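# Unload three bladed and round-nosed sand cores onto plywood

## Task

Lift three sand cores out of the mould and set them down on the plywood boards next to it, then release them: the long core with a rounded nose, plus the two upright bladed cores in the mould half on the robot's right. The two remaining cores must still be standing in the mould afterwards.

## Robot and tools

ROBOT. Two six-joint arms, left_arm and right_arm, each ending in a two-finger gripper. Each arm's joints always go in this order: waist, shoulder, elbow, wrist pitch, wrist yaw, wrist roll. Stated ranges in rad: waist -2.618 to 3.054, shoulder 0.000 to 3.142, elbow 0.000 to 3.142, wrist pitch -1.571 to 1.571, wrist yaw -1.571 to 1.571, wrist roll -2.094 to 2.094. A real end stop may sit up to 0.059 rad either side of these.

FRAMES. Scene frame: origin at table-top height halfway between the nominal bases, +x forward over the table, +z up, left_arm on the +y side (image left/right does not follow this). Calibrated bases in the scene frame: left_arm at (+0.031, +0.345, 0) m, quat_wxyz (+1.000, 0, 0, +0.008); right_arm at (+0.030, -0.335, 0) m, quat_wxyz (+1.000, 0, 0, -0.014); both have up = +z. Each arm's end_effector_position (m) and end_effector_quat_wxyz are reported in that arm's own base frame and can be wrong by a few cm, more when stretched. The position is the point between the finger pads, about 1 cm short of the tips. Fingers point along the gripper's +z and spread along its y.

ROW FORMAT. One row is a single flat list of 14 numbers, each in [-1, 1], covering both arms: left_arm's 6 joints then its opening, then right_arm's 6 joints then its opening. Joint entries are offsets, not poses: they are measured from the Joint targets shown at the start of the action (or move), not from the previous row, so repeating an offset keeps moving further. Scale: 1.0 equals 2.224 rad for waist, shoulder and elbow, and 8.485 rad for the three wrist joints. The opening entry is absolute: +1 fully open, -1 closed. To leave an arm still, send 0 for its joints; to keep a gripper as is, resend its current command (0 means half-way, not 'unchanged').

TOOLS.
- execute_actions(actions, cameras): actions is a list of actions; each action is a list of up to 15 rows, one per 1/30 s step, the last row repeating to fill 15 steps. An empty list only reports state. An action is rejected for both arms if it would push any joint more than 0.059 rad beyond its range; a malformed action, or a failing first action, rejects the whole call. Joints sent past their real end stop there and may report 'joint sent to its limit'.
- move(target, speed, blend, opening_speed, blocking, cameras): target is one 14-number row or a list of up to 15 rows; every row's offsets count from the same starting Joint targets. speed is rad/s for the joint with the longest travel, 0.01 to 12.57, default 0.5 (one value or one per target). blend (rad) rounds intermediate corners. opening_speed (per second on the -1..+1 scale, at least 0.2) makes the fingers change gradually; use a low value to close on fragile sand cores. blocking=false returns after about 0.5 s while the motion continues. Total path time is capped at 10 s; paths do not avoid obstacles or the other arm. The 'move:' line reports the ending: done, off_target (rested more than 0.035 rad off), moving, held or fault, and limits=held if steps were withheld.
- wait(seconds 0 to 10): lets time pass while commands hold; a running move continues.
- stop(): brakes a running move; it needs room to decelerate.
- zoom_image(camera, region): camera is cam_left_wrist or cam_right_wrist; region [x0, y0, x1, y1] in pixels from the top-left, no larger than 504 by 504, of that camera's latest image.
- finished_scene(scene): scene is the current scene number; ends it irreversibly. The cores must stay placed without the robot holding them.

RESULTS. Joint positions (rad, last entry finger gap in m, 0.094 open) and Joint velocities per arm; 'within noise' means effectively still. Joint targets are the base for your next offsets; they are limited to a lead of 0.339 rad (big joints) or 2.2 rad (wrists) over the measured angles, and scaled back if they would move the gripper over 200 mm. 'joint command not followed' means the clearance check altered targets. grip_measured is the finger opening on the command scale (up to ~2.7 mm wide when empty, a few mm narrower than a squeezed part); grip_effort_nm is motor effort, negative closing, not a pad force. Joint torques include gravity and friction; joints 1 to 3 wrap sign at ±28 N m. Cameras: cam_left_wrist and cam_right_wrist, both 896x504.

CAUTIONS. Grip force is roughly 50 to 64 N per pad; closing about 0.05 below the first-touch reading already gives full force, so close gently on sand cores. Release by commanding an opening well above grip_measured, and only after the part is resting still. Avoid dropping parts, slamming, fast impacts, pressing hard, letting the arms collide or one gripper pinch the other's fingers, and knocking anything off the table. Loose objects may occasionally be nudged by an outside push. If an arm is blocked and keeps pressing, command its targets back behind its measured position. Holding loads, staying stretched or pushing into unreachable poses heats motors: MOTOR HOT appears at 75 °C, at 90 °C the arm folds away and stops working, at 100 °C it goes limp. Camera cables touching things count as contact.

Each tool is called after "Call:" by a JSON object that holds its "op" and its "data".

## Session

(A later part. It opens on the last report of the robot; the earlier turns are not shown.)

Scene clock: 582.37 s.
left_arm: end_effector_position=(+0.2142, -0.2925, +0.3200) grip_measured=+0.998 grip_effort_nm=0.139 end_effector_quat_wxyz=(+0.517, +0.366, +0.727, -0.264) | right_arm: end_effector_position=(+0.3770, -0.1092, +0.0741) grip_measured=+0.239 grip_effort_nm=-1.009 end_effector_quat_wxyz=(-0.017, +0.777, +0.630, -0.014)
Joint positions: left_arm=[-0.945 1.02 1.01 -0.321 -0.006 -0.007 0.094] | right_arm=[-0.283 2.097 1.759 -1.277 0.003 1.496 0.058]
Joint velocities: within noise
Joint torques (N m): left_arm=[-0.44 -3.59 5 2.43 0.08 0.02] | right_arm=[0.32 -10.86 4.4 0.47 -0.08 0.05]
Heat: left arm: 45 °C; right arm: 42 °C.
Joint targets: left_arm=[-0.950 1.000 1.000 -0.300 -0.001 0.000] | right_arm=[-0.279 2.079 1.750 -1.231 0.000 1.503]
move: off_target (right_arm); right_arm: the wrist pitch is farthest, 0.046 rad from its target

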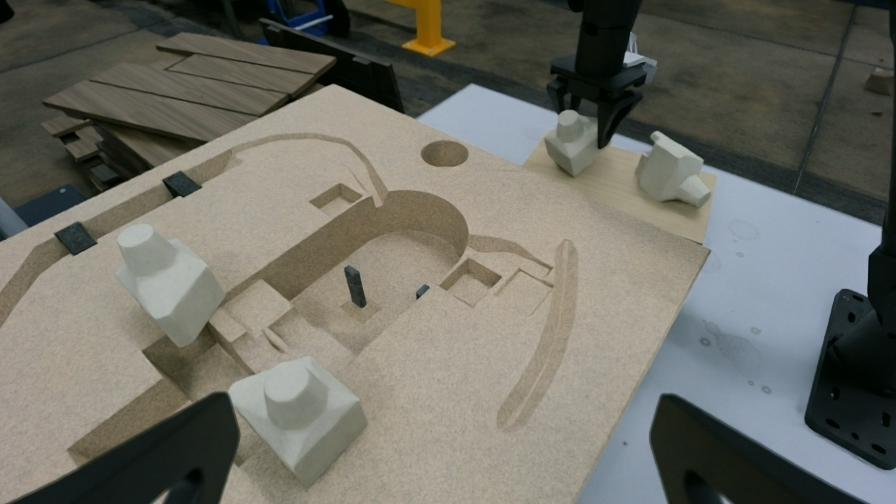

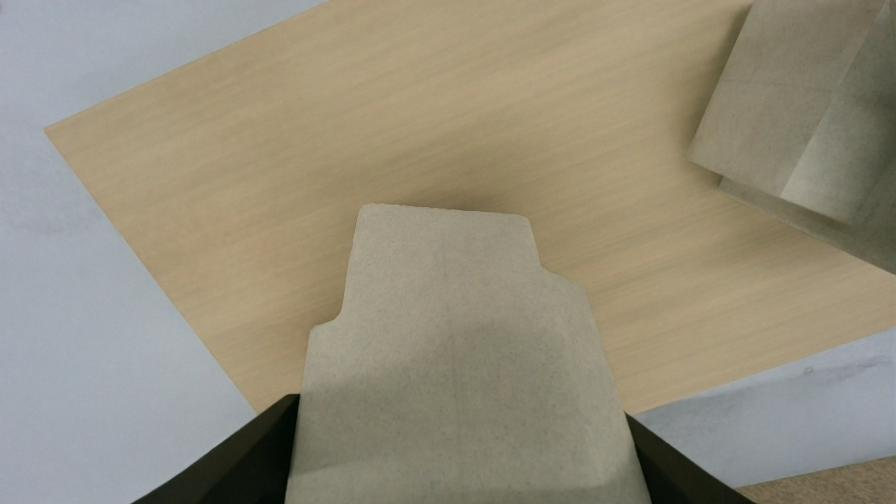

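Call:
{"op": "move", "data": {"target": [0,0,0,0,0,0,1,0.099,-0.003,-0.044,0.0116,0.0589,0,-1], "speed": 0.3}}

Call:
{"op": "zoom_image", "data": {"camera": "cam_left_wrist", "region": [480, 40, 740, 240]}}

Scene clock: 592.73 s.
left_arm: end_effector_position=(+0.2142, -0.2925, +0.3200) grip_measured=+0.998 grip_effort_nm=0.134 end_effector_quat_wxyz=(+0.517, +0.366, +0.727, -0.264) | right_arm: end_effector_position=(+0.3861, -0.0994, +0.0768) grip_measured=+0.238 grip_effort_nm=-1.009 end_effector_quat_wxyz=(+0.144, +0.678, +0.698, -0.181)
Joint positions: left_arm=[-0.945 1.02 1.01 -0.321 -0.006 -0.007 0.094] | right_arm=[-0.052 2.077 1.664 -1.182 0.467 1.496 0.058]
Joint velocities: within noise
Joint torques (N m): left_arm=[-0.36 -3.63 4.94 2.41 0.09 -0.01] | right_arm=[-0.65 -9.68 4.14 0.55 0.5 0.04]
Heat: left arm: 46 °C; right arm: 43 °C.
Joint targets: left_arm=[-0.950 1.000 1.000 -0.300 -0.001 0.000] | right_arm=[-0.059 2.072 1.652 -1.132 0.500 1.503]
move: off_target (right_arm); right_arm: the wrist pitch is farthest, 0.049 rad from its target

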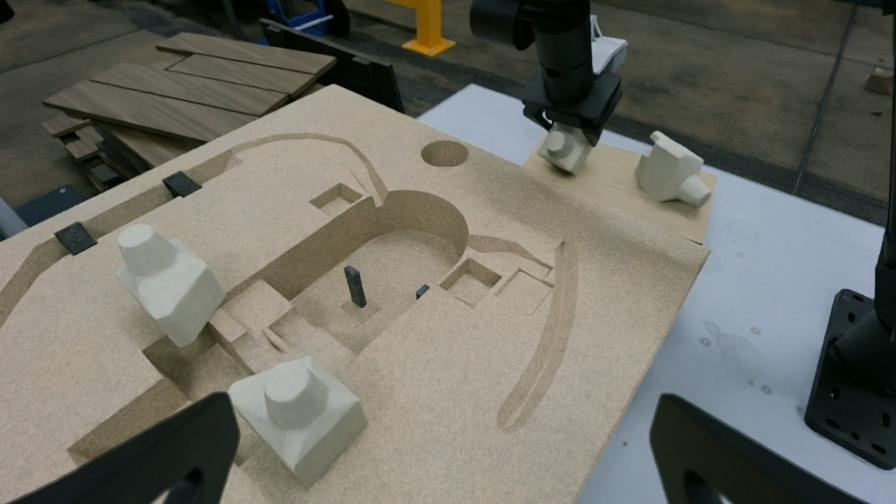

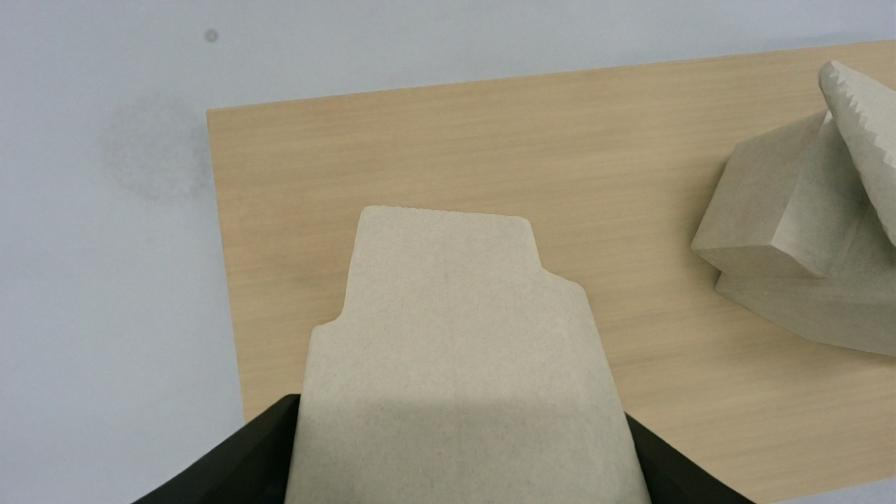

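Scaled by 1.938.

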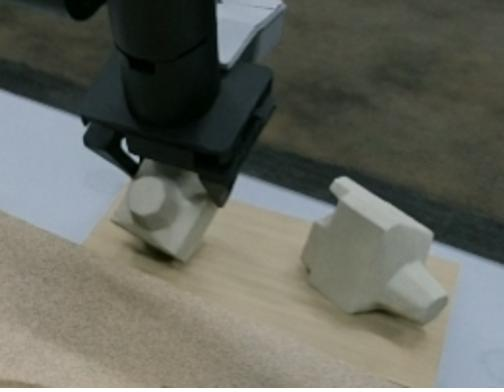

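Call:
{"op": "move", "data": {"target": [0,0,0,0,0,0,1,0,0,-0.0405,0.0106,0,0,-1], "speed": 0.2}}

Call:
{"op": "zoom_image", "data": {"camera": "cam_left_wrist", "region": [480, 40, 740, 240]}}

Scene clock: 595.60 s.
left_arm: end_effector_position=(+0.2142, -0.2925, +0.3200) grip_measured=+0.998 grip_effort_nm=0.134 end_effector_quat_wxyz=(+0.517, +0.366, +0.727, -0.264) | right_arm: end_effector_position=(+0.3845, -0.1009, +0.0745) grip_measured=+0.237 grip_effort_nm=-0.999 end_effector_quat_wxyz=(+0.163, +0.676, +0.695, -0.181)
Joint positions: left_arm=[-0.945 1.02 1.01 -0.321 -0.006 -0.007 0.094] | right_arm=[-0.046 2.047 1.601 -1.121 0.493 1.496 0.058]
Joint velocities: within noise
Joint torques (N m): left_arm=[-0.38 -3.67 5.01 2.41 0.11 0] | right_arm=[-1.2 -7.1 2.25 0.85 0.29 0.05]
Heat: left arm: 46 °C; right arm: 44 °C.
Joint targets: left_arm=[-0.950 1.000 1.000 -0.300 -0.001 0.000] | right_arm=[-0.059 2.073 1.562 -1.042 0.500 1.503]
move: off_target (right_arm); right_arm: the wrist pitch is farthest, 0.078 rad from its target

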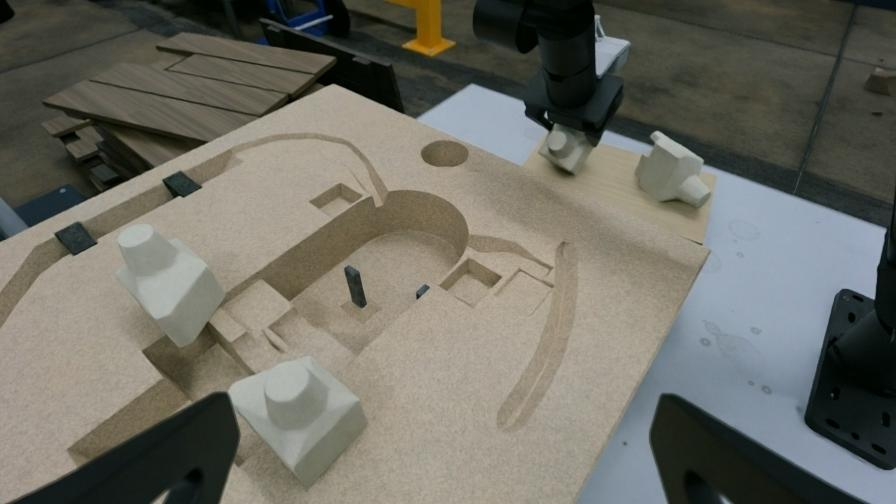

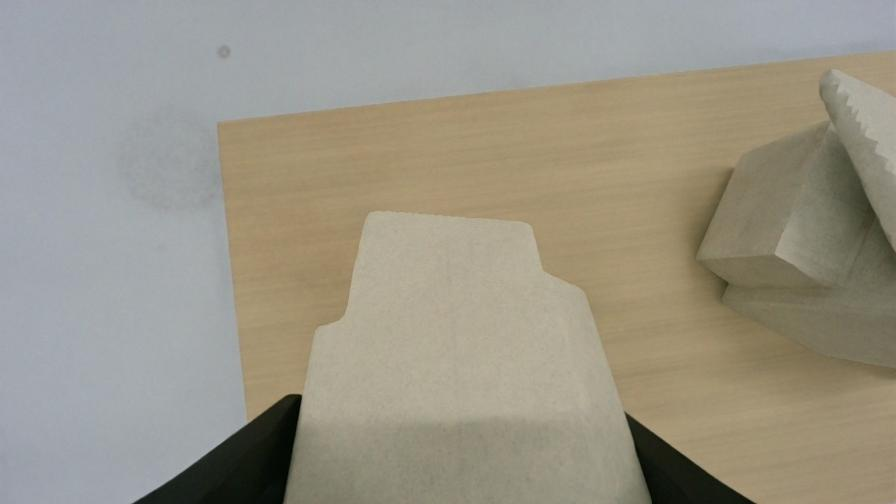

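Scaled by 1.938.

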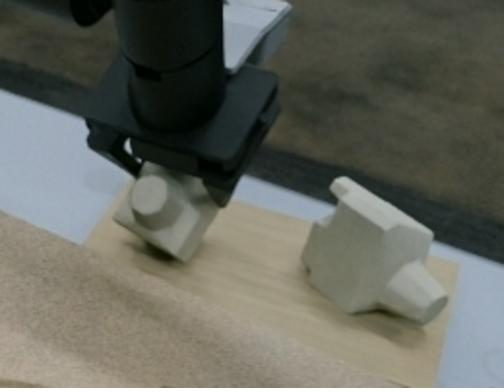

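Call:
{"op": "move", "data": {"target": [0,0,0,0,0,0,1,0,-0.005,0.013,-0.006,0,0,-1], "speed": 0.3, "cameras": []}}

Call:
{"op": "move", "data": {"target": [0,0,0,0,0,0,1,0,0,0,0,0,0,0.36], "opening_speed": 0.4}}

Call:
{"op": "zoom_image", "data": {"camera": "cam_left_wrist", "region": [480, 40, 740, 240]}}

Scene clock: 598.57 s.
left_arm: end_effector_position=(+0.2142, -0.2925, +0.3200) grip_measured=+0.998 grip_effort_nm=0.144 end_effector_quat_wxyz=(+0.517, +0.366, +0.727, -0.264) | right_arm: end_effector_position=(+0.3842, -0.1009, +0.0750) grip_measured=+0.237 grip_effort_nm=-1.009 end_effector_quat_wxyz=(+0.163, +0.676, +0.695, -0.181)
Joint positions: left_arm=[-0.945 1.02 1.01 -0.321 -0.006 -0.007 0.094] | right_arm=[-0.046 2.045 1.6 -1.122 0.493 1.496 0.058]
Joint velocities: within noise
Joint torques (N m): left_arm=[-0.38 -3.7 4.9 2.4 0.1 0.02] | right_arm=[-1.21 -7.86 4.38 0.39 0.28 0.05]
Heat: left arm: 46 °C; right arm: 43 °C.
Joint targets: left_arm=[-0.950 1.000 1.000 -0.300 -0.001 0.000] | right_arm=[-0.059 2.061 1.591 -1.093 0.500 1.503]
move: done
No camera images: "cameras" was empty.

Scene clock: 602.33 s.
left_arm: end_effector_position=(+0.2142, -0.2925, +0.3200) grip_measured=+0.998 grip_effort_nm=0.134 end_effector_quat_wxyz=(+0.517, +0.366, +0.727, -0.264) | right_arm: end_effector_position=(+0.3879, -0.1021, +0.0723) grip_measured=+0.357 grip_effort_nm=0.173 end_effector_quat_wxyz=(+0.165, +0.680, +0.693, -0.173)
Joint positions: left_arm=[-0.945 1.02 1.01 -0.321 -0.006 -0.007 0.094] | right_arm=[-0.052 2.05 1.6 -1.101 0.482 1.496 0.064]
Joint velocities: within noise
Joint torques (N m): left_arm=[-0.43 -3.66 4.97 2.42 0.11 0.01] | right_arm=[-0.61 -8.27 4.41 0.22 0.38 0.04]
Heat: left arm: 46 °C; right arm: 43 °C.
Joint targets: left_arm=[-0.950 1.000 1.000 -0.300 -0.001 0.000] | right_arm=[-0.059 2.062 1.591 -1.093 0.500 1.503]
move: done

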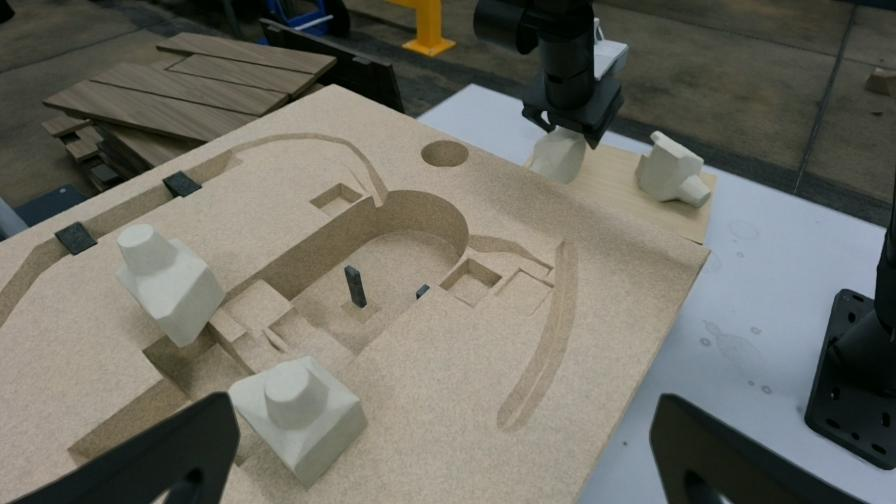

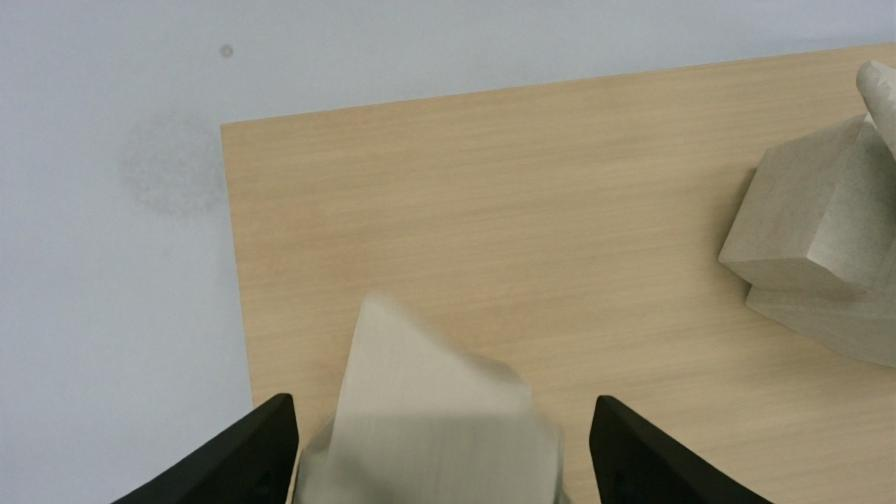

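Scaled by 1.938.

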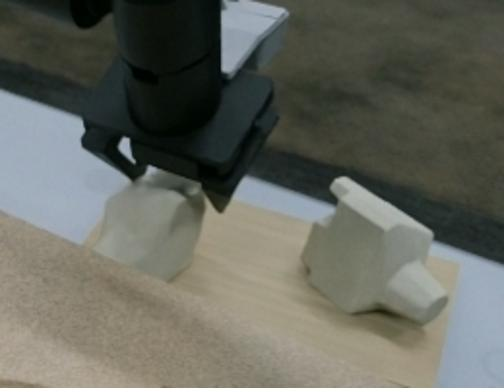

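Call:
{"op": "move", "data": {"target": [0,0,0,0,0,0,1,0,0.005,0.18,-0.045,0,0,0.8], "speed": 0.4}}

Call:
{"op": "zoom_image", "data": {"camera": "cam_left_wrist", "region": [480, 40, 740, 240]}}

Scene clock: 606.73 s.
left_arm: end_effector_position=(+0.2141, -0.2925, +0.3200) grip_measured=+0.998 grip_effort_nm=0.134 end_effector_quat_wxyz=(+0.517, +0.366, +0.727, -0.264) | right_arm: end_effector_position=(+0.3935, -0.1024, +0.1621) grip_measured=+0.797 grip_effort_nm=0.183 end_effector_quat_wxyz=(+0.167, +0.681, +0.692, -0.171)
Joint positions: left_arm=[-0.945 1.02 1.01 -0.321 -0.006 -0.007 0.094] | right_arm=[-0.052 2.056 1.967 -1.456 0.482 1.496 0.084]
Joint velocities: within noise
Joint torques (N m): left_arm=[-0.39 -3.7 4.94 2.42 0.11 0.03] | right_arm=[-0.61 -7.94 7.02 -0.05 0.37 0.04]
Heat: left arm: 46 °C; right arm: 44 °C.
Joint targets: left_arm=[-0.950 1.000 1.000 -0.300 0.000 0.000] | right_arm=[-0.059 2.073 1.991 -1.475 0.500 1.503]
move: done

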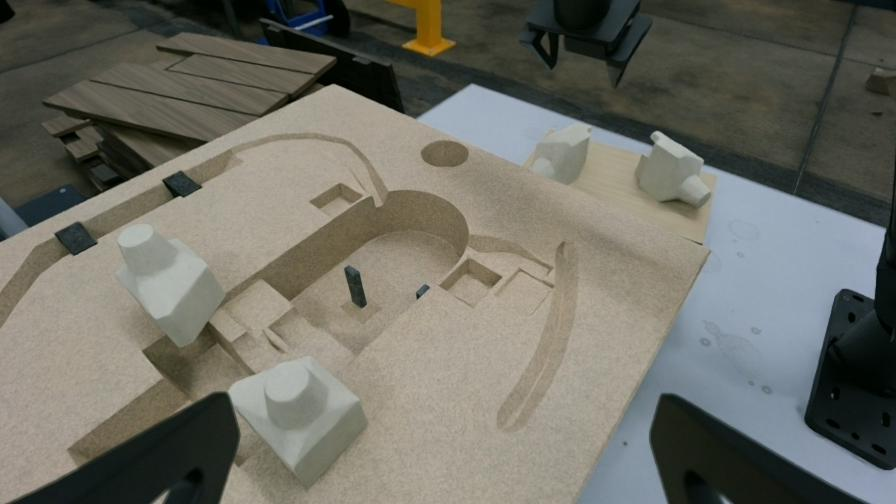

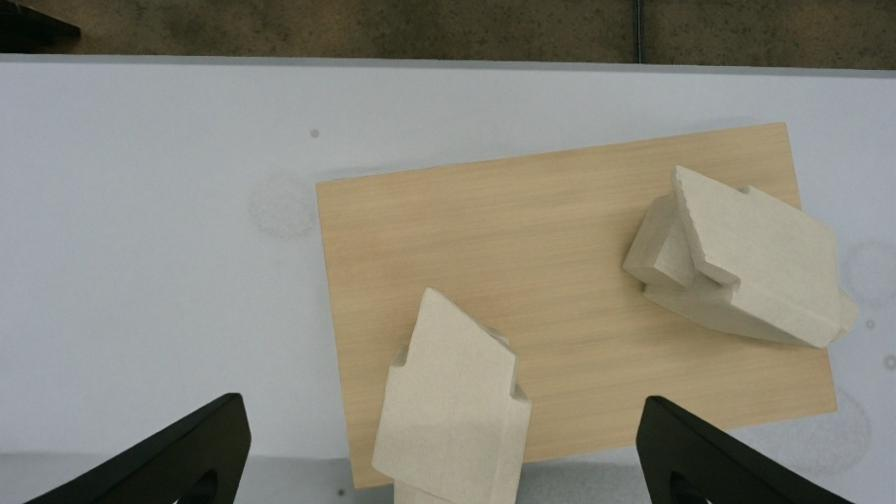

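Scaled by 1.938.

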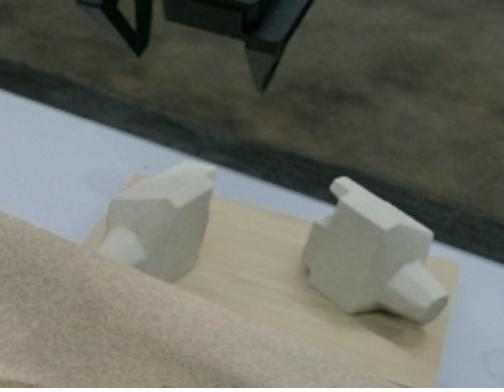

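Call:
{"op": "finished_scene", "data": {"scene": 1}}

The scene is finished: the task was done.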